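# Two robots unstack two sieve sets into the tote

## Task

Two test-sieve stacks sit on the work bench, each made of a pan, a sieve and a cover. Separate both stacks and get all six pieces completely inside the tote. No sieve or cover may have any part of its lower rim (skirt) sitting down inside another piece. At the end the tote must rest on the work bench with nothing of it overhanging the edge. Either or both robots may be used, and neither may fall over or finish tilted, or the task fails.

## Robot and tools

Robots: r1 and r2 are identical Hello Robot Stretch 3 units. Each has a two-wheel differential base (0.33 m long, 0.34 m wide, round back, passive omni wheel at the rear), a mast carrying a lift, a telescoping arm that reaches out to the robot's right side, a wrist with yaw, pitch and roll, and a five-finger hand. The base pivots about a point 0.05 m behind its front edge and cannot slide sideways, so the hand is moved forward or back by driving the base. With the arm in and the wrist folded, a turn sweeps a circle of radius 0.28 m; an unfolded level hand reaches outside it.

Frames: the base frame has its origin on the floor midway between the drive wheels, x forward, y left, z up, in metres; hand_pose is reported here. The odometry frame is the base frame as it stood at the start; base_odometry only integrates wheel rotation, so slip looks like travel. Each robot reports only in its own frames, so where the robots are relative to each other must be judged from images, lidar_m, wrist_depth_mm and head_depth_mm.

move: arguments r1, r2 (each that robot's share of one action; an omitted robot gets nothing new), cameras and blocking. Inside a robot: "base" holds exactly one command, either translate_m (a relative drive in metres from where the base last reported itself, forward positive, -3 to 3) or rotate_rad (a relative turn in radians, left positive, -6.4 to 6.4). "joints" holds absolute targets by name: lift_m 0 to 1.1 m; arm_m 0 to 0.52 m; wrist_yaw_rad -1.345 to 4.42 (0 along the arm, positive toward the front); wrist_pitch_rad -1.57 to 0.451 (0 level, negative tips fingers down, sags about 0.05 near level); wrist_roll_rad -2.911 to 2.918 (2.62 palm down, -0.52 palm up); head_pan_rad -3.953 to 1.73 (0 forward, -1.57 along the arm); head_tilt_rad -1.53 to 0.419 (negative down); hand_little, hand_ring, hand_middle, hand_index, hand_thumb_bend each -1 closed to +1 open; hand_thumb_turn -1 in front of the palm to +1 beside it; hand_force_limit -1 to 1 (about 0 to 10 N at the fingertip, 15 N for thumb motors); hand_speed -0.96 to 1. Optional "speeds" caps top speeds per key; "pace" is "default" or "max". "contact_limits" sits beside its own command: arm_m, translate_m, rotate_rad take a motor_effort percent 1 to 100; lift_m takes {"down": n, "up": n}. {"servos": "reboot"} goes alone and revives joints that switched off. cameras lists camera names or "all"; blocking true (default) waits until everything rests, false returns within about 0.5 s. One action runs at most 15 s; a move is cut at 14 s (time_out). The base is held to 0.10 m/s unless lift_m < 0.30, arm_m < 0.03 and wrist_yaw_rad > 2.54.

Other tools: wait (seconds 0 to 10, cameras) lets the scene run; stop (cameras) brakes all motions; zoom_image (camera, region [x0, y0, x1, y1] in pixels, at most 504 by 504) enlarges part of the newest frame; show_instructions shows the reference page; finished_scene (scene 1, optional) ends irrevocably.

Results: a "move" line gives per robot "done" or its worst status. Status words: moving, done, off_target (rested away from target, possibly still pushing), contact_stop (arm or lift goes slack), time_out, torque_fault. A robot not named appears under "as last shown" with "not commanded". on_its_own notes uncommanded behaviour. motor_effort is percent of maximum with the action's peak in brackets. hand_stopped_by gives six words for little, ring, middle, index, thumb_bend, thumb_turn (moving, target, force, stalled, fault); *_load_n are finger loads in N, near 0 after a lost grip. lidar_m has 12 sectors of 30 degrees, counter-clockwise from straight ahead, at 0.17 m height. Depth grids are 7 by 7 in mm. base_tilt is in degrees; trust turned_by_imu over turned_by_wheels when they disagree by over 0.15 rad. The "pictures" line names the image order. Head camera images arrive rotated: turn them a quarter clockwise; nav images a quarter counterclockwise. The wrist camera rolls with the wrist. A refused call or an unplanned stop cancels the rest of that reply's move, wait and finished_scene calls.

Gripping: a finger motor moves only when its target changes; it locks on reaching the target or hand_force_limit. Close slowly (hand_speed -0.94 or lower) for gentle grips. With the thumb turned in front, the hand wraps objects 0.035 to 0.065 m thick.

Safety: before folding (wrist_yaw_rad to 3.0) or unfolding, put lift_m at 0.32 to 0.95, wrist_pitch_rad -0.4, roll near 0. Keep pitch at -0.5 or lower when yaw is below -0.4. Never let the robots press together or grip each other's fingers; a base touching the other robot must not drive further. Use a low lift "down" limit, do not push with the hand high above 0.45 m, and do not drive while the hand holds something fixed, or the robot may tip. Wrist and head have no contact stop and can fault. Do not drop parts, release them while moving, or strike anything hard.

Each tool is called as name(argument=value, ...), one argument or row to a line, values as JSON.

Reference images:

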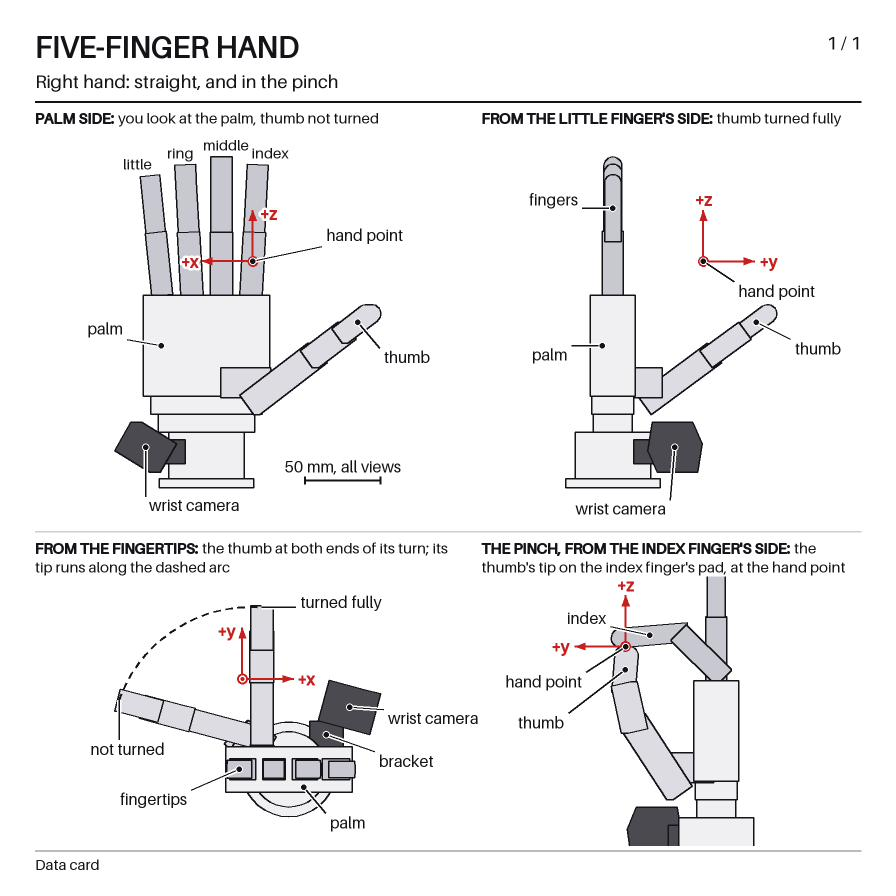

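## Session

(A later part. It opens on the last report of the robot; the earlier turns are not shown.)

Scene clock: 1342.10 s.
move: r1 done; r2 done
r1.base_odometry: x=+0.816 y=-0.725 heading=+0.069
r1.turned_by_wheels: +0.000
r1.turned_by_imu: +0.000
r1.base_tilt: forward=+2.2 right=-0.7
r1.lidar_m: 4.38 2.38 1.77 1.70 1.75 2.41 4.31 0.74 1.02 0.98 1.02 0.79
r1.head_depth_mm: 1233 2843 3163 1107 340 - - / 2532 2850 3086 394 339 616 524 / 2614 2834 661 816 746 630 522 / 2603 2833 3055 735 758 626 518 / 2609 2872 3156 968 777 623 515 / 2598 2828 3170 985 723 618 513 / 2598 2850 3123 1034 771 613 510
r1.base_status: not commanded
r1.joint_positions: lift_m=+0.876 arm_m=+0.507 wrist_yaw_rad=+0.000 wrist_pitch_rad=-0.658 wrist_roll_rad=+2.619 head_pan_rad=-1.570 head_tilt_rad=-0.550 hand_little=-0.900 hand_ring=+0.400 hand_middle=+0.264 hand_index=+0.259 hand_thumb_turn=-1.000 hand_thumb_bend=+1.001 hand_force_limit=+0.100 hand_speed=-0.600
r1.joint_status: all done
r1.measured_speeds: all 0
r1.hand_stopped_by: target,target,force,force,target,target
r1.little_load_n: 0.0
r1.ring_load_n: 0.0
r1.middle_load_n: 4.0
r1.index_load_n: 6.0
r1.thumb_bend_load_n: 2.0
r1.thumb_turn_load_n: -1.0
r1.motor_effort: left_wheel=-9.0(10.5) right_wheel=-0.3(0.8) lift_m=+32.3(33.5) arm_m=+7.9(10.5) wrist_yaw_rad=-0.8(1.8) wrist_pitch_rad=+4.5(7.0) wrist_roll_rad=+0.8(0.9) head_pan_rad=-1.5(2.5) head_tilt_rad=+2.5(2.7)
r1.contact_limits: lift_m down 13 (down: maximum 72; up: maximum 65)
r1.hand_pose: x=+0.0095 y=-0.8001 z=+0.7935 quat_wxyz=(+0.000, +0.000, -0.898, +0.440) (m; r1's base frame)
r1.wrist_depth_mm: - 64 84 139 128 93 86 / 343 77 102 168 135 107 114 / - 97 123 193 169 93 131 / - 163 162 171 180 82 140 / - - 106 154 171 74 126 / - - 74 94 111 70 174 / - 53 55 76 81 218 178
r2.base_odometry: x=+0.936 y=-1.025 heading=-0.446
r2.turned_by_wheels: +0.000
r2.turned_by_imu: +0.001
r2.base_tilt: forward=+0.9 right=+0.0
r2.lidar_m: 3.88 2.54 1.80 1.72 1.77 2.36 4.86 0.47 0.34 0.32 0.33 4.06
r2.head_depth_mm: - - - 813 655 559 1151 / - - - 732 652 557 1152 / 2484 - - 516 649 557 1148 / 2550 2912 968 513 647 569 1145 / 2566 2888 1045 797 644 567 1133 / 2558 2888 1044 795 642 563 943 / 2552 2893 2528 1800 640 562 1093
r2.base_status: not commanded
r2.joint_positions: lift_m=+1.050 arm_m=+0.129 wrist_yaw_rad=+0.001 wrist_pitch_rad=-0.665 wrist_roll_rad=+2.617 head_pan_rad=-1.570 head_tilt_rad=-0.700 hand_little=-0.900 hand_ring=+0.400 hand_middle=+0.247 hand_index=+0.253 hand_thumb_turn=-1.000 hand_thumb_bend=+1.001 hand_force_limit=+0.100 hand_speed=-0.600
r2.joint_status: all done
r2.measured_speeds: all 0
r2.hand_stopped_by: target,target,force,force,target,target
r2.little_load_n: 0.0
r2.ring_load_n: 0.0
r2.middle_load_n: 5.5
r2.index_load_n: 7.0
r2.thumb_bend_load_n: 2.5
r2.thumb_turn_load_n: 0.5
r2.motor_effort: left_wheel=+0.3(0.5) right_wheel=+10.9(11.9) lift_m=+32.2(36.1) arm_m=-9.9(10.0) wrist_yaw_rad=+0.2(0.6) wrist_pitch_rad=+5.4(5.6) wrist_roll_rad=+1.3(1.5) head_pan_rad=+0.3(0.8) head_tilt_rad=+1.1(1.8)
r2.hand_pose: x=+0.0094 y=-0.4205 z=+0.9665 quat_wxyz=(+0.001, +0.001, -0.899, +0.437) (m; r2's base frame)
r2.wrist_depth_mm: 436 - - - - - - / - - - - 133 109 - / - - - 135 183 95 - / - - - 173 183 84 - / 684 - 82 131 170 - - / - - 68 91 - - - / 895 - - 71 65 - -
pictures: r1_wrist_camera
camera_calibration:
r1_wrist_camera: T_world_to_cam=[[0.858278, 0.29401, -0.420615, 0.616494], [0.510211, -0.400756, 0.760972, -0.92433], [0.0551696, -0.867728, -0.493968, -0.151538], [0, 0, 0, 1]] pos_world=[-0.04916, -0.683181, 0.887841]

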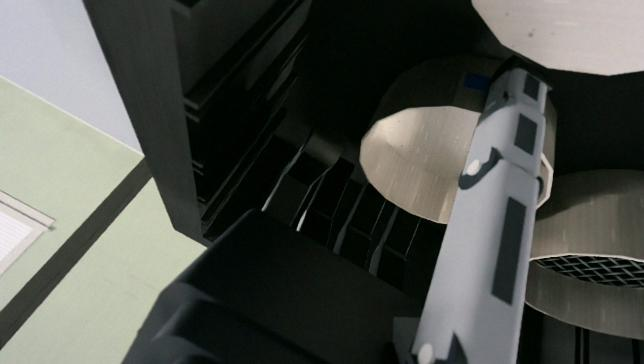

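move(
  r1={"joints": {"hand_index": 0.5, "hand_middle": 0.5}},
  cameras=[],
)

move(
  r1={"joints": {"lift_m": 1.03}, "speeds": {"lift_m": 0.08}},
  cameras=["r1_head_camera"],
)

move(
  r1={"joints": {"arm_m": 0.03}},
  r2={"base": {"translate_m": -0.484}, "joints": {"head_tilt_rad": -0.55}},
  cameras=["r1_head_camera", "r2_head_camera"],
)

Scene clock: 1355.03 s.
move: r1 done
r1.base_odometry: x=+0.816 y=-0.725 heading=+0.069
r1.turned_by_wheels: +0.000
r1.turned_by_imu: +0.000
r1.base_tilt: forward=+2.3 right=-0.7
r1.lidar_m: 4.38 2.38 1.76 1.70 1.76 2.42 4.32 0.74 1.02 0.98 1.01 0.80
r1.head_depth_mm: 1237 2838 3184 1108 340 - - / 2556 2814 3100 394 339 616 525 / 2622 2852 663 816 742 631 521 / 2582 2820 3035 735 758 626 518 / 2596 2836 3128 960 778 622 515 / 2595 2834 3118 984 723 616 512 / 2589 2820 3143 1033 766 614 509
r1.base_status: not commanded
r1.joint_positions: lift_m=+0.876 arm_m=+0.507 wrist_yaw_rad=+0.000 wrist_pitch_rad=-0.663 wrist_roll_rad=+2.619 head_pan_rad=-1.570 head_tilt_rad=-0.550 hand_little=-0.900 hand_ring=+0.400 hand_middle=+0.500 hand_index=+0.500 hand_thumb_turn=-1.000 hand_thumb_bend=+1.000 hand_force_limit=+0.100 hand_speed=-0.600
r1.joint_status: all done
r1.measured_speeds: all 0
r1.hand_stopped_by: target,target,target,target,target,target
r1.little_load_n: 0.0
r1.ring_load_n: 0.0
r1.middle_load_n: -0.5
r1.index_load_n: 0.0
r1.thumb_bend_load_n: 0.0
r1.thumb_turn_load_n: 0.0
r1.motor_effort: left_wheel=-6.1(9.7) right_wheel=+0.2(0.8) lift_m=+31.9(33.1) arm_m=+4.8(5.9) wrist_yaw_rad=-0.6(1.2) wrist_pitch_rad=+5.5(6.4) wrist_roll_rad=+0.8(0.8) head_pan_rad=-1.5(1.5) head_tilt_rad=+1.9(2.2)
r1.contact_limits: lift_m down 13 (down: maximum 72; up: maximum 65)
r1.hand_pose: x=+0.0095 y=-0.7991 z=+0.7929 quat_wxyz=(+0.000, +0.000, -0.899, +0.438) (m; r1's base frame)
r1.wrist_depth_mm: - 63 84 138 126 92 84 / 350 75 91 165 137 106 96 / - 94 123 188 165 93 130 / - 139 147 162 182 84 139 / - - 106 159 180 74 126 / - - 74 96 111 70 174 / - 54 55 76 81 216 175
r2: as last shown
r2.base_tilt: forward=+0.9 right=+0.1
r2.lidar_m: 3.88 2.53 1.80 1.72 1.77 2.36 4.87 0.47 0.34 0.32 0.33 4.07
r2.head_depth_mm: - - - 812 655 560 1153 / - - - 732 651 559 1147 / 2450 - - 516 649 558 1143 / 2561 2883 966 513 647 568 1137 / 2558 2828 1050 796 643 566 1129 / 2548 2922 1039 792 641 564 934 / 2562 2887 2529 1793 639 561 1093
r2.motor_effort: left_wheel=+0.2(0.4) right_wheel=+11.1(11.5) lift_m=+24.7(26.4) arm_m=-16.5(17.2) wrist_yaw_rad=+0.4(0.7) wrist_pitch_rad=+5.3(5.5) wrist_roll_rad=+1.3(1.4) head_pan_rad=+0.0(0.6) head_tilt_rad=+1.1(1.5)
r2.wrist_depth_mm: 486 - - - - - - / - - - - 133 109 - / - - - 135 182 95 - / - - - 174 184 84 - / 666 - 82 131 169 - - / - - 68 91 - - - / 886 - - 72 65 - -
pictures: none
No camera images: "cameras" was empty.

Scene clock: 1357.63 s.
move: r1 done
r1.base_odometry: x=+0.816 y=-0.725 heading=+0.069
r1.turned_by_wheels: +0.000
r1.turned_by_imu: +0.000
r1.base_tilt: forward=+2.2 right=-0.7
r1.lidar_m: 4.37 2.38 1.76 1.70 1.76 2.40 4.32 0.74 1.01 0.98 1.01 0.79
r1.head_depth_mm: 1231 940 - 1104 811 640 528 / 2556 430 3124 1097 805 636 523 / 2634 543 3165 1080 743 631 521 / 2613 2742 656 966 758 627 518 / 2623 2853 3182 961 781 622 514 / 2576 2834 3153 984 723 617 511 / 2581 2829 3124 1033 767 614 508
r1.base_status: not commanded
r1.joint_positions: lift_m=+1.030 arm_m=+0.507 wrist_yaw_rad=+0.000 wrist_pitch_rad=-0.664 wrist_roll_rad=+2.619 head_pan_rad=-1.570 head_tilt_rad=-0.550 hand_little=-0.900 hand_ring=+0.400 hand_middle=+0.500 hand_index=+0.500 hand_thumb_turn=-1.000 hand_thumb_bend=+1.000 hand_force_limit=+0.100 hand_speed=-0.600
r1.joint_status: all done
r1.measured_speeds: all 0
r1.hand_stopped_by: target,target,target,target,target,target
r1.little_load_n: 0.0
r1.ring_load_n: 0.0
r1.middle_load_n: 0.0
r1.index_load_n: 0.0
r1.thumb_bend_load_n: 0.0
r1.thumb_turn_load_n: 0.0
r1.motor_effort: left_wheel=-6.0(7.7) right_wheel=+0.5(0.8) lift_m=+38.0(41.8) arm_m=+3.4(5.3) wrist_yaw_rad=+0.2(1.6) wrist_pitch_rad=+5.9(6.3) wrist_roll_rad=+0.8(0.9) head_pan_rad=-1.0(1.7) head_tilt_rad=+1.8(2.2)
r1.hand_pose: x=+0.0095 y=-0.7988 z=+0.9467 quat_wxyz=(+0.000, +0.000, -0.899, +0.438) (m; r1's base frame)
r1.wrist_depth_mm: - 443 375 253 281 247 211 / - - 443 275 301 108 237 / - - - 427 283 93 254 / - - - 171 456 84 250 / - - 99 155 181 74 377 / - - 73 96 111 482 469 / - 53 55 76 81 - -
r2: as last shown
r2.turned_by_imu: +0.000
r2.base_tilt: forward=+0.8 right=+0.1
r2.lidar_m: 3.88 2.53 1.80 1.72 1.77 2.36 4.88 0.47 0.34 0.32 0.33 4.07
r2.head_depth_mm: - - - 814 655 562 1151 / - - - 735 651 558 1146 / 2491 - - 517 650 557 1145 / 2555 2864 966 512 647 568 1141 / 2554 2845 1048 795 645 567 1142 / 2541 2909 1038 793 641 564 941 / 2577 2905 2506 1792 638 562 1086
r2.ring_load_n: -0.5
r2.middle_load_n: 6.0
r2.index_load_n: 7.5
r2.motor_effort: left_wheel=-0.4(0.6) right_wheel=+10.3(11.7) lift_m=+24.6(25.9) arm_m=-15.8(17.1) wrist_yaw_rad=-0.2(0.9) wrist_pitch_rad=+5.3(5.6) wrist_roll_rad=+1.3(1.5) head_pan_rad=+0.6(0.8) head_tilt_rad=+1.2(1.6)
r2.wrist_depth_mm: 533 - - - - - - / - - - - 134 109 - / - - - 135 182 95 - / - - - 173 183 84 - / - - 82 131 169 - - / - - 68 91 - - - / 816 - - 72 65 - -
pictures: r1_head_camera (sideways)
camera_calibration:
r1_head_camera: T_world_to_cam=[[-0.0461367, 0.488552, -0.871314, 1.15101], [0.998375, -0.00664847, -0.0565926, 0.0696861], [-0.0334413, -0.872509, -0.487452, 0.588256], [0, 0, 0, 1]] pos_world=[0.00320297, -0.0486054, 1.29358]

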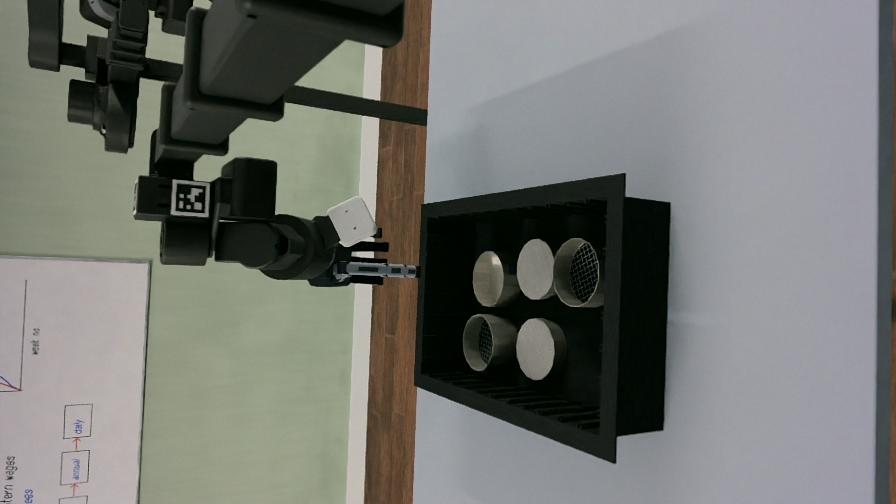

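Scene clock: 1363.60 s.
move: r1 done; r2 done
r1.base_odometry: x=+0.816 y=-0.725 heading=+0.069
r1.turned_by_wheels: +0.000
r1.turned_by_imu: +0.000
r1.base_tilt: forward=+2.3 right=-0.7
r1.lidar_m: 4.36 2.38 1.76 1.69 1.76 2.40 4.30 0.74 1.01 0.98 1.01 0.79
r1.head_depth_mm: 2648 2892 - - - - 513 / 2599 2864 3124 - - - 501 / 2617 2857 3109 - - - 498 / 1203 2818 3065 - - - 504 / 1214 951 3007 968 780 605 516 / 2543 2836 3137 983 723 617 512 / 2578 2838 3142 1033 766 613 510
r1.base_status: not commanded
r1.joint_positions: lift_m=+1.030 arm_m=+0.030 wrist_yaw_rad=+0.000 wrist_pitch_rad=-0.664 wrist_roll_rad=+2.619 head_pan_rad=-1.570 head_tilt_rad=-0.550 hand_little=-0.900 hand_ring=+0.400 hand_middle=+0.500 hand_index=+0.500 hand_thumb_turn=-1.000 hand_thumb_bend=+1.000 hand_force_limit=+0.100 hand_speed=-0.600
r1.joint_status: all done
r1.measured_speeds: all 0
r1.hand_stopped_by: target,target,target,target,target,target
r1.little_load_n: 0.0
r1.ring_load_n: 0.0
r1.middle_load_n: 0.0
r1.index_load_n: -0.5
r1.thumb_bend_load_n: 0.0
r1.thumb_turn_load_n: 0.0
r1.motor_effort: left_wheel=-7.8(7.9) right_wheel=+0.0(0.8) lift_m=+31.1(38.3) arm_m=-22.5(24.3) wrist_yaw_rad=-0.2(1.4) wrist_pitch_rad=+5.3(6.4) wrist_roll_rad=+0.7(1.0) head_pan_rad=+0.3(2.1) head_tilt_rad=+1.4(2.1)
r1.hand_pose: x=+0.0095 y=-0.3218 z=+0.9467 quat_wxyz=(+0.000, +0.000, -0.899, +0.438) (m; r1's base frame)
r1.wrist_depth_mm: 538 451 379 329 288 258 239 / 711 557 451 380 329 108 258 / - 738 561 385 387 93 292 / - - 759 142 374 85 336 / - - 99 155 181 74 393 / - - 73 95 111 490 480 / - 53 55 76 81 675 596
r2.base_odometry: x=+0.500 y=-0.817 heading=-0.446
r2.turned_by_wheels: +0.000
r2.turned_by_imu: +0.000
r2.base_tilt: forward=+0.9 right=+0.3
r2.lidar_m: 4.35 2.51 1.79 1.71 1.75 2.34 4.39 0.50 0.36 0.34 0.35 0.47
r2.head_depth_mm: 2498 - - 922 760 607 545 / 2554 - - 887 633 603 543 / 2557 2717 - - 605 601 540 / 1201 2713 3035 513 520 599 539 / 1168 2752 3052 922 634 599 537 / 2498 2795 3100 979 715 595 537 / 2540 2807 3033 970 736 594 534
r2.base_status: done
r2.joint_positions: lift_m=+1.050 arm_m=+0.129 wrist_yaw_rad=+0.001 wrist_pitch_rad=-0.665 wrist_roll_rad=+2.617 head_pan_rad=-1.570 head_tilt_rad=-0.550 hand_little=-0.900 hand_ring=+0.400 hand_middle=+0.247 hand_index=+0.253 hand_thumb_turn=-1.000 hand_thumb_bend=+1.001 hand_force_limit=+0.100 hand_speed=-0.600
r2.joint_status: all done
r2.measured_speeds: all 0
r2.hand_stopped_by: target,target,force,force,target,target
r2.little_load_n: 0.0
r2.ring_load_n: 0.0
r2.middle_load_n: 6.0
r2.index_load_n: 7.0
r2.thumb_bend_load_n: 2.5
r2.thumb_turn_load_n: 0.5
r2.motor_effort: left_wheel=-3.9(12.5) right_wheel=-5.7(10.0) lift_m=+25.3(26.3) arm_m=-16.4(17.0) wrist_yaw_rad=-0.2(1.0) wrist_pitch_rad=+5.4(5.6) wrist_roll_rad=+1.4(1.6) head_pan_rad=+0.2(0.9) head_tilt_rad=-3.3(3.6)
r2.hand_pose: x=+0.0094 y=-0.4205 z=+0.9665 quat_wxyz=(+0.001, +0.001, -0.899, +0.437) (m; r2's base frame)
r2.wrist_depth_mm: - - - 321 - - - / - - - 385 138 109 - / - - - 149 182 96 - / - - - 174 184 84 - / - - 82 131 170 - - / - - 68 91 - - - / - - - 71 65 - -
pictures: r1_head_camera (sideways), r2_head_camera (sideways)
camera_calibration:
r1_head_camera: T_world_to_cam=[[-0.0461367, 0.488552, -0.871314, 1.15101], [0.998375, -0.00664847, -0.0565926, 0.0696861], [-0.0334413, -0.872509, -0.487452, 0.588256], [0, 0, 0, 1]] pos_world=[0.00320297, -0.0486054, 1.29358]
r2_head_camera: T_world_to_cam=[[-0.032867, 0.517937, -0.854787, 1.12682], [0.999453, 0.0202801, -0.0261413, 0.0333117], [0.00379563, -0.855178, -0.51832, 0.635656], [0, 0, 0, 1]] pos_world=[0.00132917, -0.0407009, 1.29354]

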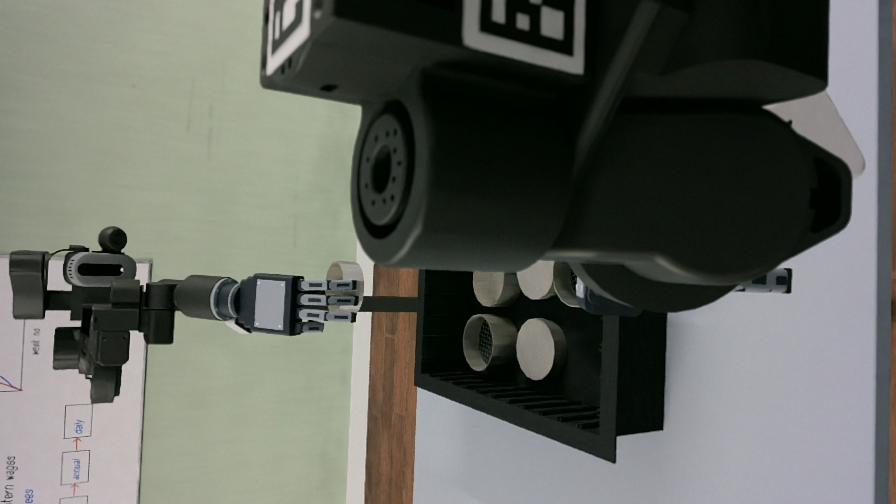

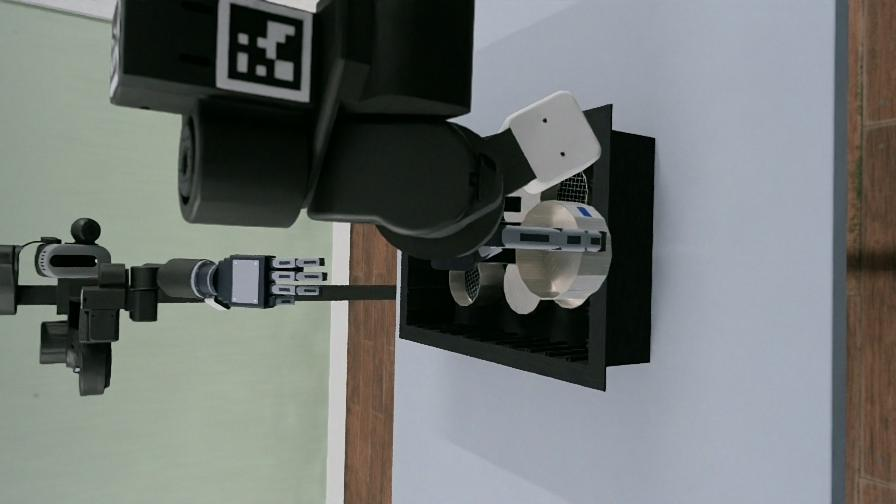

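move(
  r2={"base": {"translate_m": -0.048}},
  cameras=[],
)

move(
  r2={"joints": {"arm_m": 0.478}},
  cameras=["r2_head_camera", "r2_wrist_camera"],
)

Scene clock: 1384.63 s.
move: r2 done
r1: as last shown
r1.lidar_m: 4.37 2.38 1.76 1.69 1.76 2.40 4.32 0.74 1.01 0.98 1.01 0.79
r1.head_depth_mm: 2627 2857 - - - - 513 / 2606 2861 3144 - - - 501 / 2617 2875 3126 - - - 497 / 2559 2845 3176 - - - 505 / 1198 942 927 968 778 606 515 / 2503 2863 3168 984 726 617 512 / 2586 2843 3143 1033 768 614 509
r1.index_load_n: 0.0
r1.motor_effort: left_wheel=-6.6(7.7) right_wheel=+0.4(0.6) lift_m=+25.4(27.9) arm_m=-22.2(22.6) wrist_yaw_rad=+0.3(1.1) wrist_pitch_rad=+5.4(6.3) wrist_roll_rad=+0.8(0.9) head_pan_rad=-0.1(2.0) head_tilt_rad=+1.2(1.4)
r1.wrist_depth_mm: 532 449 375 326 288 258 238 / 720 547 448 381 328 108 258 / - 734 568 390 387 93 290 / - - 753 142 374 85 336 / - - 99 155 179 74 393 / - - 73 96 111 488 469 / - 53 55 76 81 682 600
r2.base_odometry: x=+0.456 y=-0.796 heading=-0.446
r2.turned_by_wheels: +0.000
r2.turned_by_imu: +0.001
r2.base_tilt: forward=+0.9 right=+0.2
r2.lidar_m: 4.41 2.51 1.79 1.70 1.75 2.34 4.33 0.50 0.36 0.34 0.35 0.47
r2.head_depth_mm: 2539 - - 919 758 605 544 / 2546 - - 916 681 604 544 / 2569 2748 - - 606 600 540 / 2485 2801 3053 513 519 599 538 / 1140 1014 2946 930 636 597 538 / 2462 2808 3069 933 667 596 534 / 2516 2784 3027 979 735 593 534
r2.base_status: done
r2.joint_positions: lift_m=+1.050 arm_m=+0.129 wrist_yaw_rad=+0.001 wrist_pitch_rad=-0.665 wrist_roll_rad=+2.617 head_pan_rad=-1.570 head_tilt_rad=-0.550 hand_little=-0.900 hand_ring=+0.400 hand_middle=+0.247 hand_index=+0.253 hand_thumb_turn=-1.000 hand_thumb_bend=+1.001 hand_force_limit=+0.100 hand_speed=-0.600
r2.joint_status: not commanded
r2.measured_speeds: all 0
r2.hand_stopped_by: target,target,force,force,target,target
r2.little_load_n: 0.5
r2.ring_load_n: 0.0
r2.middle_load_n: 5.5
r2.index_load_n: 7.5
r2.thumb_bend_load_n: 2.5
r2.thumb_turn_load_n: 0.5
r2.motor_effort: left_wheel=-5.3(9.6) right_wheel=-1.8(9.9) lift_m=+26.4(26.9) arm_m=-16.2(16.6) wrist_yaw_rad=+0.2(0.7) wrist_pitch_rad=+5.4(5.7) wrist_roll_rad=+1.3(1.6) head_pan_rad=+0.2(1.0) head_tilt_rad=-2.8(3.5)
r2.hand_pose: x=+0.0094 y=-0.4205 z=+0.9665 quat_wxyz=(+0.001, +0.001, -0.899, +0.437) (m; r2's base frame)
r2.wrist_depth_mm: - - - 255 - - - / - - - 341 134 109 - / - - - 149 182 96 - / - - - 173 184 85 281 / - - 82 131 170 - - / - - 68 92 - - - / - - - 71 65 - -
pictures: none
No camera images: "cameras" was empty.

Scene clock: 1388.40 s.
move: r2 done
r1: as last shown
r1.base_tilt: forward=+2.2 right=-0.7
r1.lidar_m: 4.36 2.38 1.76 1.70 1.77 2.40 4.31 0.74 1.02 0.98 1.02 0.79
r1.head_depth_mm: 2607 2878 - - - - 513 / 2615 2875 3109 - - - 501 / 2584 2861 3114 - - - 498 / 2579 2858 3157 - - - 504 / 1210 2743 3068 929 780 604 515 / 2500 630 606 590 725 617 513 / 2553 2814 3113 1036 766 613 509
r1.thumb_turn_load_n: 0.5
r1.motor_effort: left_wheel=-7.1(8.2) right_wheel=-0.1(1.0) lift_m=+21.0(26.1) arm_m=-22.4(22.6) wrist_yaw_rad=-0.8(1.7) wrist_pitch_rad=+5.6(6.2) wrist_roll_rad=+0.8(0.9) head_pan_rad=-0.2(1.8) head_tilt_rad=+0.3(1.3)
r1.wrist_depth_mm: 532 446 375 327 287 258 238 / 713 556 450 380 333 108 258 / - 737 564 386 388 93 293 / - - 782 142 374 85 336 / - - 99 155 180 74 392 / - - 73 95 111 484 472 / - 53 55 76 81 680 598
r2.base_odometry: x=+0.456 y=-0.796 heading=-0.446
r2.turned_by_wheels: +0.000
r2.turned_by_imu: +0.001
r2.base_tilt: forward=+0.9 right=+0.2
r2.lidar_m: 4.41 2.50 1.79 1.70 1.75 2.34 4.32 0.50 0.36 0.34 0.35 0.47
r2.head_depth_mm: 2511 332 3060 1011 757 608 543 / 2486 526 3106 1005 754 605 542 / 2485 507 2987 943 681 601 541 / 2462 2778 815 926 720 601 539 / 1137 1018 2910 919 737 597 537 / 2481 2797 3093 931 669 595 535 / 2509 2768 3043 976 735 592 532
r2.base_status: not commanded
r2.joint_positions: lift_m=+1.050 arm_m=+0.478 wrist_yaw_rad=+0.001 wrist_pitch_rad=-0.666 wrist_roll_rad=+2.617 head_pan_rad=-1.570 head_tilt_rad=-0.550 hand_little=-0.900 hand_ring=+0.400 hand_middle=+0.247 hand_index=+0.253 hand_thumb_turn=-1.000 hand_thumb_bend=+1.001 hand_force_limit=+0.100 hand_speed=-0.600
r2.joint_status: all done
r2.measured_speeds: all 0
r2.hand_stopped_by: target,target,force,force,target,target
r2.little_load_n: 0.0
r2.ring_load_n: -0.5
r2.middle_load_n: 6.0
r2.index_load_n: 7.5
r2.thumb_bend_load_n: 2.5
r2.thumb_turn_load_n: 0.5
r2.motor_effort: left_wheel=-5.1(6.0) right_wheel=-1.1(2.3) lift_m=+26.7(27.2) arm_m=+17.7(21.4) wrist_yaw_rad=+0.7(0.9) wrist_pitch_rad=+5.4(5.7) wrist_roll_rad=+1.2(1.5) head_pan_rad=+0.2(1.0) head_tilt_rad=-2.8(3.5)
r2.hand_pose: x=+0.0094 y=-0.7693 z=+0.9664 quat_wxyz=(+0.001, +0.001, -0.900, +0.437) (m; r2's base frame)
r2.wrist_depth_mm: - - - - - 258 234 / - - - - 137 110 261 / - - - 164 182 95 289 / - - - 174 183 84 273 / - - 82 131 170 - - / - - 68 92 - - - / - - - 72 65 - -
pictures: r2_head_camera (sideways), r2_wrist_camera
camera_calibration:
r2_head_camera: T_world_to_cam=[[-0.032864, 0.518245, -0.8546, 1.12651], [0.999453, 0.0202878, -0.0261314, 0.0332967], [0.0037955, -0.854991, -0.518628, 0.636011], [0, 0, 0, 1]] pos_world=[0.00132918, -0.0406998, 1.29344]
r2_wrist_camera: T_world_to_cam=[[0.842883, 0.367807, -0.392769, 0.706883], [0.51684, -0.35024, 0.781159, -1.03065], [0.149752, -0.861423, -0.485308, -0.0339188], [0, 0, 0, 1]] pos_world=[-0.058057, -0.650191, 1.06628]

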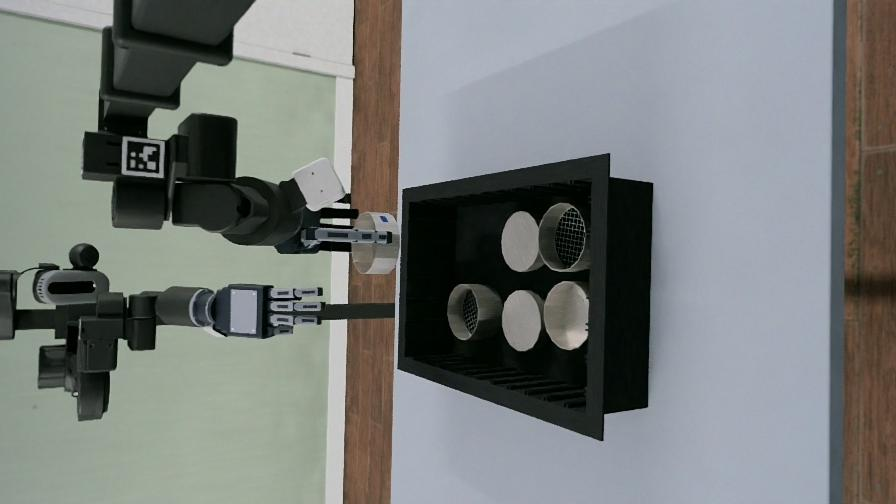

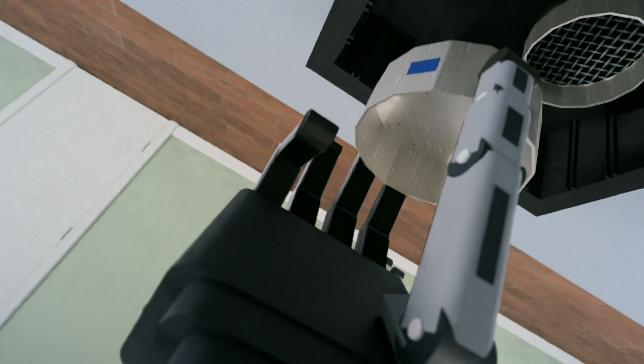

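move(
  r2={"base": {"translate_m": 0.007}},
  cameras=[],
)

move(
  r2={"joints": {"lift_m": 0.915}, "speeds": {"lift_m": 0.08}, "contact_limits": {"lift_m": {"down": 15}}},
  cameras=["r2_head_camera", "r2_wrist_camera"],
)

Scene clock: 1410.63 s.
move: r2 done
r1: as last shown
r1.base_tilt: forward=+2.3 right=-0.7
r1.lidar_m: 4.37 2.38 1.76 1.70 1.76 2.41 4.32 0.74 1.02 0.98 1.02 0.79
r1.head_depth_mm: 2611 2847 - - - - 513 / 2619 2844 3116 - - - 501 / 2593 2855 3130 - - - 498 / 2542 2839 3156 - - - 505 / 1215 1412 1510 877 780 605 516 / 2478 633 607 591 724 618 512 / 2580 2852 3159 1033 767 613 509
r1.thumb_bend_load_n: 0.5
r1.thumb_turn_load_n: 0.0
r1.motor_effort: left_wheel=-7.1(7.5) right_wheel=+0.0(0.5) lift_m=+16.2(18.2) arm_m=-22.1(22.4) wrist_yaw_rad=+0.2(1.1) wrist_pitch_rad=+5.8(6.2) wrist_roll_rad=+0.7(0.9) head_pan_rad=-0.9(1.8) head_tilt_rad=+0.1(0.9)
r1.wrist_depth_mm: 535 449 378 329 287 257 237 / 727 556 455 383 329 107 258 / - 735 561 383 390 93 292 / - - 777 142 374 84 337 / - - 99 155 180 74 391 / - - 73 96 111 488 478 / - 53 55 76 81 680 594
r2.base_odometry: x=+0.463 y=-0.799 heading=-0.446
r2.turned_by_wheels: +0.000
r2.turned_by_imu: +0.000
r2.base_tilt: forward=+0.8 right=+0.2
r2.lidar_m: 4.39 2.50 1.79 1.70 1.75 2.34 4.35 0.50 0.36 0.34 0.35 0.47
r2.head_depth_mm: 2532 331 3085 1011 761 607 544 / 2469 524 3100 1001 753 604 543 / 2488 506 2951 926 679 601 539 / 2473 2731 815 927 720 598 539 / 1167 1023 2983 924 738 595 538 / 2476 2806 3061 932 665 594 535 / 2537 2787 3014 968 738 593 534
r2.base_status: done
r2.joint_positions: lift_m=+1.050 arm_m=+0.478 wrist_yaw_rad=+0.001 wrist_pitch_rad=-0.666 wrist_roll_rad=+2.617 head_pan_rad=-1.570 head_tilt_rad=-0.550 hand_little=-0.900 hand_ring=+0.400 hand_middle=+0.247 hand_index=+0.253 hand_thumb_turn=-1.000 hand_thumb_bend=+1.001 hand_force_limit=+0.100 hand_speed=-0.600
r2.joint_status: not commanded
r2.measured_speeds: all 0
r2.hand_stopped_by: target,target,force,force,target,target
r2.little_load_n: 0.0
r2.ring_load_n: 0.0
r2.middle_load_n: 5.5
r2.index_load_n: 7.0
r2.thumb_bend_load_n: 2.5
r2.thumb_turn_load_n: 0.0
r2.motor_effort: left_wheel=+6.0(7.7) right_wheel=+6.2(10.9) lift_m=+26.9(27.4) arm_m=+10.4(12.2) wrist_yaw_rad=-0.2(0.5) wrist_pitch_rad=+5.5(5.8) wrist_roll_rad=+1.3(1.5) head_pan_rad=+0.4(0.9) head_tilt_rad=-1.9(2.4)
r2.hand_pose: x=+0.0094 y=-0.7693 z=+0.9664 quat_wxyz=(+0.001, +0.001, -0.900, +0.437) (m; r2's base frame)
r2.wrist_depth_mm: - - - - - 252 235 / - - - - 134 110 262 / - - - 164 183 95 - / - - - 174 183 84 273 / - - 82 132 170 - - / - - 68 92 - - - / - - - 71 65 - -
pictures: none
No camera images: "cameras" was empty.

Scene clock: 1413.00 s.
move: r2 done
r1: as last shown
r1.lidar_m: 4.38 2.38 1.76 1.70 1.76 2.40 4.31 0.74 1.01 0.98 1.02 0.79
r1.head_depth_mm: 2650 2883 - - - - 513 / 2613 2878 3125 - - - 501 / 2614 2855 3139 - - - 498 / 2530 2845 3142 - - - 505 / 2512 1407 1513 932 692 605 515 / 2579 1241 699 674 651 617 512 / 2582 2826 3161 1035 767 613 509
r1.thumb_bend_load_n: 0.0
r1.motor_effort: left_wheel=-7.0(7.8) right_wheel=-0.1(0.6) lift_m=+15.9(17.3) arm_m=-22.0(22.6) wrist_yaw_rad=+0.6(1.1) wrist_pitch_rad=+6.1(6.3) wrist_roll_rad=+0.7(0.9) head_pan_rad=+0.2(1.9) head_tilt_rad=+0.0(0.9)
r1.wrist_depth_mm: 532 448 380 326 287 257 237 / 714 555 454 379 330 108 258 / - 738 563 381 390 93 293 / - - 755 143 374 85 334 / - - 99 155 180 74 395 / - - 73 95 111 489 476 / - 54 55 76 81 678 598
r2.base_odometry: x=+0.463 y=-0.799 heading=-0.446
r2.turned_by_wheels: +0.000
r2.turned_by_imu: +0.000
r2.base_tilt: forward=+0.8 right=+0.1
r2.lidar_m: 4.40 2.51 1.78 1.70 1.75 2.34 4.35 0.50 0.36 0.34 0.35 0.47
r2.head_depth_mm: 2502 2794 3081 318 706 590 544 / 2567 2792 500 916 755 604 542 / 2522 2830 575 878 679 602 540 / 2491 2790 3038 869 721 600 539 / 1170 1022 3010 923 737 597 537 / 2490 2763 3076 930 664 594 534 / 2528 2779 3031 969 734 593 535
r2.base_status: not commanded
r2.joint_positions: lift_m=+0.915 arm_m=+0.478 wrist_yaw_rad=+0.001 wrist_pitch_rad=-0.666 wrist_roll_rad=+2.617 head_pan_rad=-1.570 head_tilt_rad=-0.550 hand_little=-0.900 hand_ring=+0.400 hand_middle=+0.247 hand_index=+0.253 hand_thumb_turn=-1.000 hand_thumb_bend=+1.001 hand_force_limit=+0.100 hand_speed=-0.600
r2.joint_status: all done
r2.measured_speeds: all 0
r2.hand_stopped_by: target,target,force,force,target,target
r2.little_load_n: 0.0
r2.ring_load_n: 0.0
r2.middle_load_n: 5.5
r2.index_load_n: 7.5
r2.thumb_bend_load_n: 2.5
r2.thumb_turn_load_n: 0.5
r2.motor_effort: left_wheel=+5.9(6.3) right_wheel=+6.3(7.0) lift_m=+25.2(27.9) arm_m=+5.2(10.5) wrist_yaw_rad=+0.2(0.7) wrist_pitch_rad=+5.5(5.8) wrist_roll_rad=+1.4(1.5) head_pan_rad=-0.1(1.0) head_tilt_rad=-1.5(2.4)
r2.contact_limits: lift_m down 15 (down: maximum 72; up: maximum 65)
r2.hand_pose: x=+0.0094 y=-0.7693 z=+0.8313 quat_wxyz=(+0.001, +0.001, -0.900, +0.437) (m; r2's base frame)
r2.wrist_depth_mm: - - 103 105 - 150 140 / - - 133 129 133 109 152 / - - 159 165 182 96 157 / - - 187 173 185 85 182 / - - 82 131 170 208 198 / - - 68 92 - - 209 / - - - 71 65 245 200
pictures: r2_head_camera (sideways), r2_wrist_camera
camera_calibration:
r2_head_camera: T_world_to_cam=[[-0.032864, 0.518245, -0.8546, 1.12651], [0.999453, 0.0202878, -0.0261314, 0.0332967], [0.0037955, -0.854991, -0.518628, 0.636011], [0, 0, 0, 1]] pos_world=[0.00132918, -0.0406998, 1.29344]
r2_wrist_camera: T_world_to_cam=[[0.842896, 0.367828, -0.39272, 0.653829], [0.51682, -0.350321, 0.781135, -0.92523], [0.149745, -0.861381, -0.485385, -0.099337], [0, 0, 0, 1]] pos_world=[-0.0580569, -0.650191, 0.931285]

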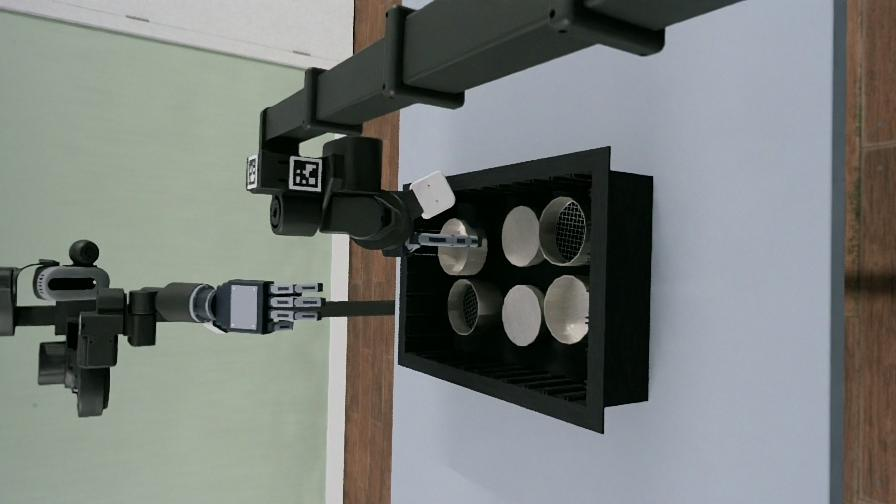

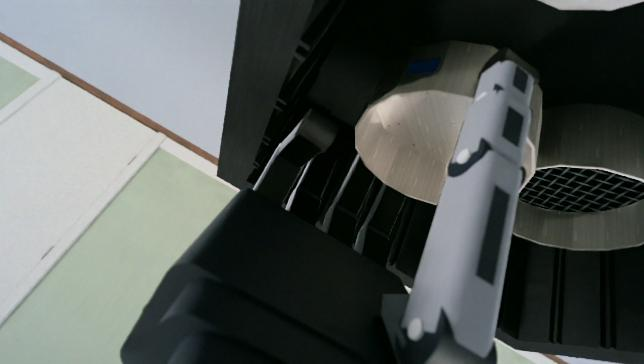

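move(
  r2={"joints": {"lift_m": 0.884}, "speeds": {"lift_m": 0.03}, "contact_limits": {"lift_m": {"down": 13}}},
  cameras=["r2_head_camera", "r2_wrist_camera"],
)

Scene clock: 1423.93 s.
move: r2 done
r1: as last shown
r1.lidar_m: 4.37 2.38 1.76 1.69 1.75 2.41 4.29 0.74 1.02 0.98 1.01 0.79
r1.head_depth_mm: 2612 2856 - - - - 513 / 2625 2872 3128 - - - 502 / 2606 2864 3130 - - - 498 / 2525 2858 3168 - - - 506 / 2496 1406 3029 928 670 604 515 / 2596 1287 712 713 660 618 512 / 2585 2820 3121 1032 767 613 509
r1.motor_effort: left_wheel=-6.7(8.0) right_wheel=-0.1(0.6) lift_m=+17.2(17.3) arm_m=-21.9(22.5) wrist_yaw_rad=+0.9(1.3) wrist_pitch_rad=+5.5(6.4) wrist_roll_rad=+0.8(0.9) head_pan_rad=-0.6(2.1) head_tilt_rad=+0.1(0.6)
r1.wrist_depth_mm: 536 450 378 328 288 257 238 / 709 552 458 379 329 108 258 / - 731 560 384 386 93 293 / - - 754 143 372 84 334 / - - 99 155 179 74 394 / - - 73 96 111 484 473 / - 54 55 76 81 687 606
r2.base_odometry: x=+0.463 y=-0.799 heading=-0.446
r2.turned_by_wheels: +0.000
r2.turned_by_imu: +0.001
r2.base_tilt: forward=+0.8 right=+0.0
r2.lidar_m: 4.39 2.51 1.78 1.70 1.75 2.33 4.35 0.50 0.36 0.34 0.35 0.47
r2.head_depth_mm: 2607 2768 3062 384 295 575 1145 / 2561 2805 593 411 727 606 541 / 2550 2824 591 818 679 601 540 / 2476 2839 3055 867 719 599 540 / 1171 1015 2980 922 738 596 537 / 2456 2766 3096 932 662 596 535 / 2556 2823 3066 975 738 592 534
r2.base_status: not commanded
r2.joint_positions: lift_m=+0.884 arm_m=+0.478 wrist_yaw_rad=+0.001 wrist_pitch_rad=-0.666 wrist_roll_rad=+2.617 head_pan_rad=-1.570 head_tilt_rad=-0.550 hand_little=-0.900 hand_ring=+0.400 hand_middle=+0.247 hand_index=+0.253 hand_thumb_turn=-1.000 hand_thumb_bend=+1.001 hand_force_limit=+0.100 hand_speed=-0.600
r2.joint_status: all done
r2.measured_speeds: all 0
r2.hand_stopped_by: target,target,force,force,target,target
r2.little_load_n: 0.0
r2.ring_load_n: 0.0
r2.middle_load_n: 5.5
r2.index_load_n: 7.0
r2.thumb_bend_load_n: 2.5
r2.thumb_turn_load_n: 0.5
r2.motor_effort: left_wheel=+6.1(6.5) right_wheel=+6.1(6.8) lift_m=+25.6(27.5) arm_m=-3.1(3.1) wrist_yaw_rad=+0.1(0.6) wrist_pitch_rad=+5.5(5.8) wrist_roll_rad=+1.3(1.5) head_pan_rad=+0.9(1.0) head_tilt_rad=-1.0(1.4)
r2.contact_limits: lift_m down 13 (down: maximum 72; up: maximum 65)
r2.hand_pose: x=+0.0094 y=-0.7693 z=+0.8003 quat_wxyz=(+0.001, +0.001, -0.900, +0.437) (m; r2's base frame)
r2.wrist_depth_mm: - - 70 116 142 105 96 / - - 84 - 133 110 129 / - - 111 149 182 96 142 / - - 139 173 184 85 144 / - - 82 131 170 185 172 / - - 68 92 - 197 177 / - - - 71 65 - -
pictures: r2_head_camera (sideways), r2_wrist_camera
camera_calibration:
r2_head_camera: T_world_to_cam=[[-0.032864, 0.518245, -0.8546, 1.12651], [0.999453, 0.0202878, -0.0261314, 0.0332967], [0.0037955, -0.854991, -0.518628, 0.636011], [0, 0, 0, 1]] pos_world=[0.00132918, -0.0406998, 1.29344]
r2_wrist_camera: T_world_to_cam=[[0.842852, 0.367857, -0.392786, 0.64173], [0.516891, -0.35029, 0.781102, -0.900961], [0.149745, -0.861381, -0.485385, -0.114384], [0, 0, 0, 1]] pos_world=[-0.058057, -0.650191, 0.900285]

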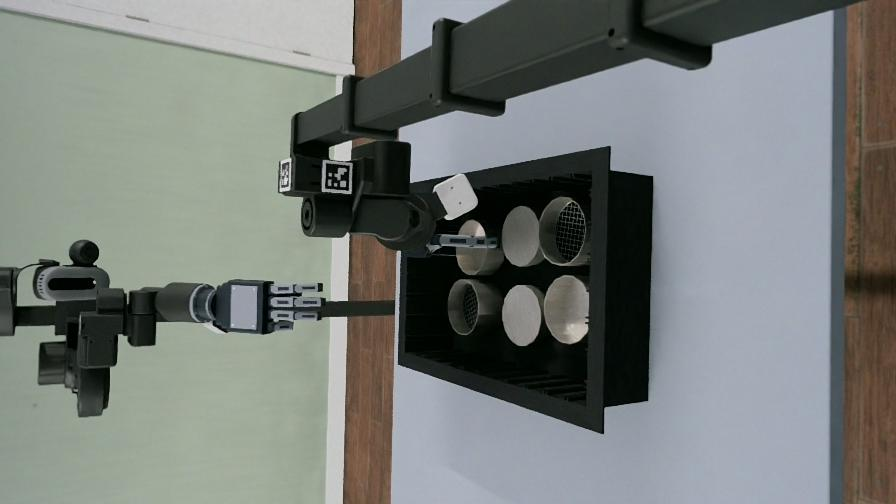

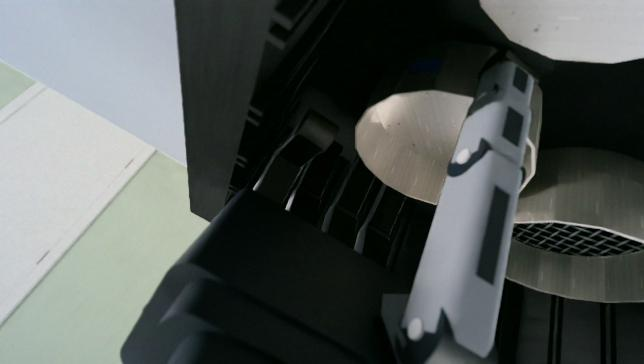

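move(
  r2={"joints": {"lift_m": 0.877}, "speeds": {"lift_m": 0.02}, "contact_limits": {"lift_m": {"down": 13}}},
  cameras=["r2_wrist_camera"],
)

Scene clock: 1438.23 s.
move: r2 done
r1: as last shown
r1.lidar_m: 4.37 2.38 1.76 1.70 1.76 2.41 4.32 0.74 1.02 0.98 1.01 0.79
r1.head_depth_mm: 2626 2866 - - - - 513 / 2580 2853 3076 - - - 501 / 2605 2892 3091 - - - 498 / 2526 2859 3190 - - - 505 / 2504 1407 3009 927 670 606 516 / 2575 1306 723 717 662 618 513 / 2574 2832 3139 1036 767 614 509
r1.motor_effort: left_wheel=-6.2(7.9) right_wheel=-0.1(0.6) lift_m=+16.1(17.2) arm_m=-22.1(22.8) wrist_yaw_rad=-0.3(1.1) wrist_pitch_rad=+6.0(6.4) wrist_roll_rad=+0.7(0.8) head_pan_rad=-0.5(1.5) head_tilt_rad=-0.5(0.9)
r1.wrist_depth_mm: 541 441 379 326 288 257 237 / 728 554 452 378 333 108 258 / - 743 561 382 392 93 292 / - - 761 142 377 84 337 / - - 99 155 180 74 392 / - - 74 96 111 491 477 / - 53 55 76 81 680 605
r2.base_odometry: x=+0.463 y=-0.799 heading=-0.446
r2.turned_by_wheels: +0.000
r2.turned_by_imu: +0.001
r2.base_tilt: forward=+0.7 right=+0.2
r2.lidar_m: 4.39 2.50 1.79 1.70 1.75 2.34 4.35 0.50 0.36 0.34 0.35 0.47
r2.head_depth_mm: 2547 2786 3039 922 296 - 1144 / 2531 2824 2984 417 729 602 542 / 2578 2804 604 761 680 601 542 / 2477 2818 3043 864 721 601 537 / 1169 1025 3015 924 736 596 537 / 2491 2841 3100 934 663 593 535 / 2597 2817 3033 971 736 593 535
r2.base_status: not commanded
r2.joint_positions: lift_m=+0.877 arm_m=+0.478 wrist_yaw_rad=+0.001 wrist_pitch_rad=-0.658 wrist_roll_rad=+2.617 head_pan_rad=-1.570 head_tilt_rad=-0.550 hand_little=-0.900 hand_ring=+0.400 hand_middle=+0.247 hand_index=+0.253 hand_thumb_turn=-1.000 hand_thumb_bend=+1.001 hand_force_limit=+0.100 hand_speed=-0.600
r2.joint_status: all done
r2.measured_speeds: all 0
r2.hand_stopped_by: target,target,force,force,target,target
r2.little_load_n: 0.0
r2.ring_load_n: 0.0
r2.middle_load_n: 4.5
r2.index_load_n: 6.0
r2.thumb_bend_load_n: 2.5
r2.thumb_turn_load_n: 0.0
r2.motor_effort: left_wheel=+5.8(6.2) right_wheel=+5.7(6.8) lift_m=+18.0(27.6) arm_m=-9.7(10.8) wrist_yaw_rad=+0.0(0.8) wrist_pitch_rad=+3.9(5.7) wrist_roll_rad=+1.2(1.4) head_pan_rad=+0.7(1.0) head_tilt_rad=-0.4(0.7)
r2.contact_limits: lift_m down 13 (down: maximum 72; up: maximum 65)
r2.hand_pose: x=+0.0094 y=-0.7710 z=+0.7945 quat_wxyz=(+0.000, +0.001, -0.898, +0.440) (m; r2's base frame)
r2.wrist_depth_mm: - - - 142 138 101 91 / - - 75 99 133 109 123 / - - 105 148 182 96 139 / - - 138 173 184 85 141 / - - 82 131 170 149 136 / - - 68 92 - 193 176 / - - - 71 65 - -
pictures: r2_wrist_camera
camera_calibration:
r2_wrist_camera: T_world_to_cam=[[0.842968, 0.364698, -0.395474, 0.639764], [0.516701, -0.344246, 0.78391, -0.894559], [0.14975, -0.865153, -0.478628, -0.127045], [0, 0, 0, 1]] pos_world=[-0.0580568, -0.651183, 0.893457]

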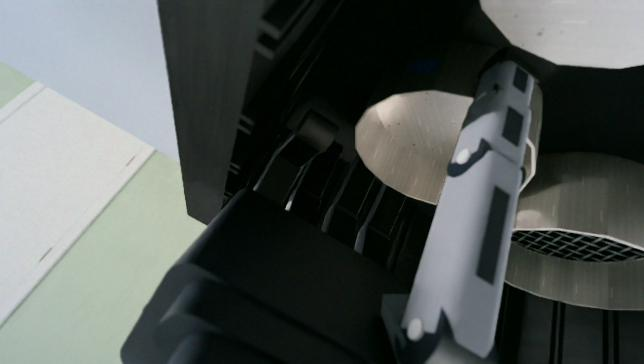

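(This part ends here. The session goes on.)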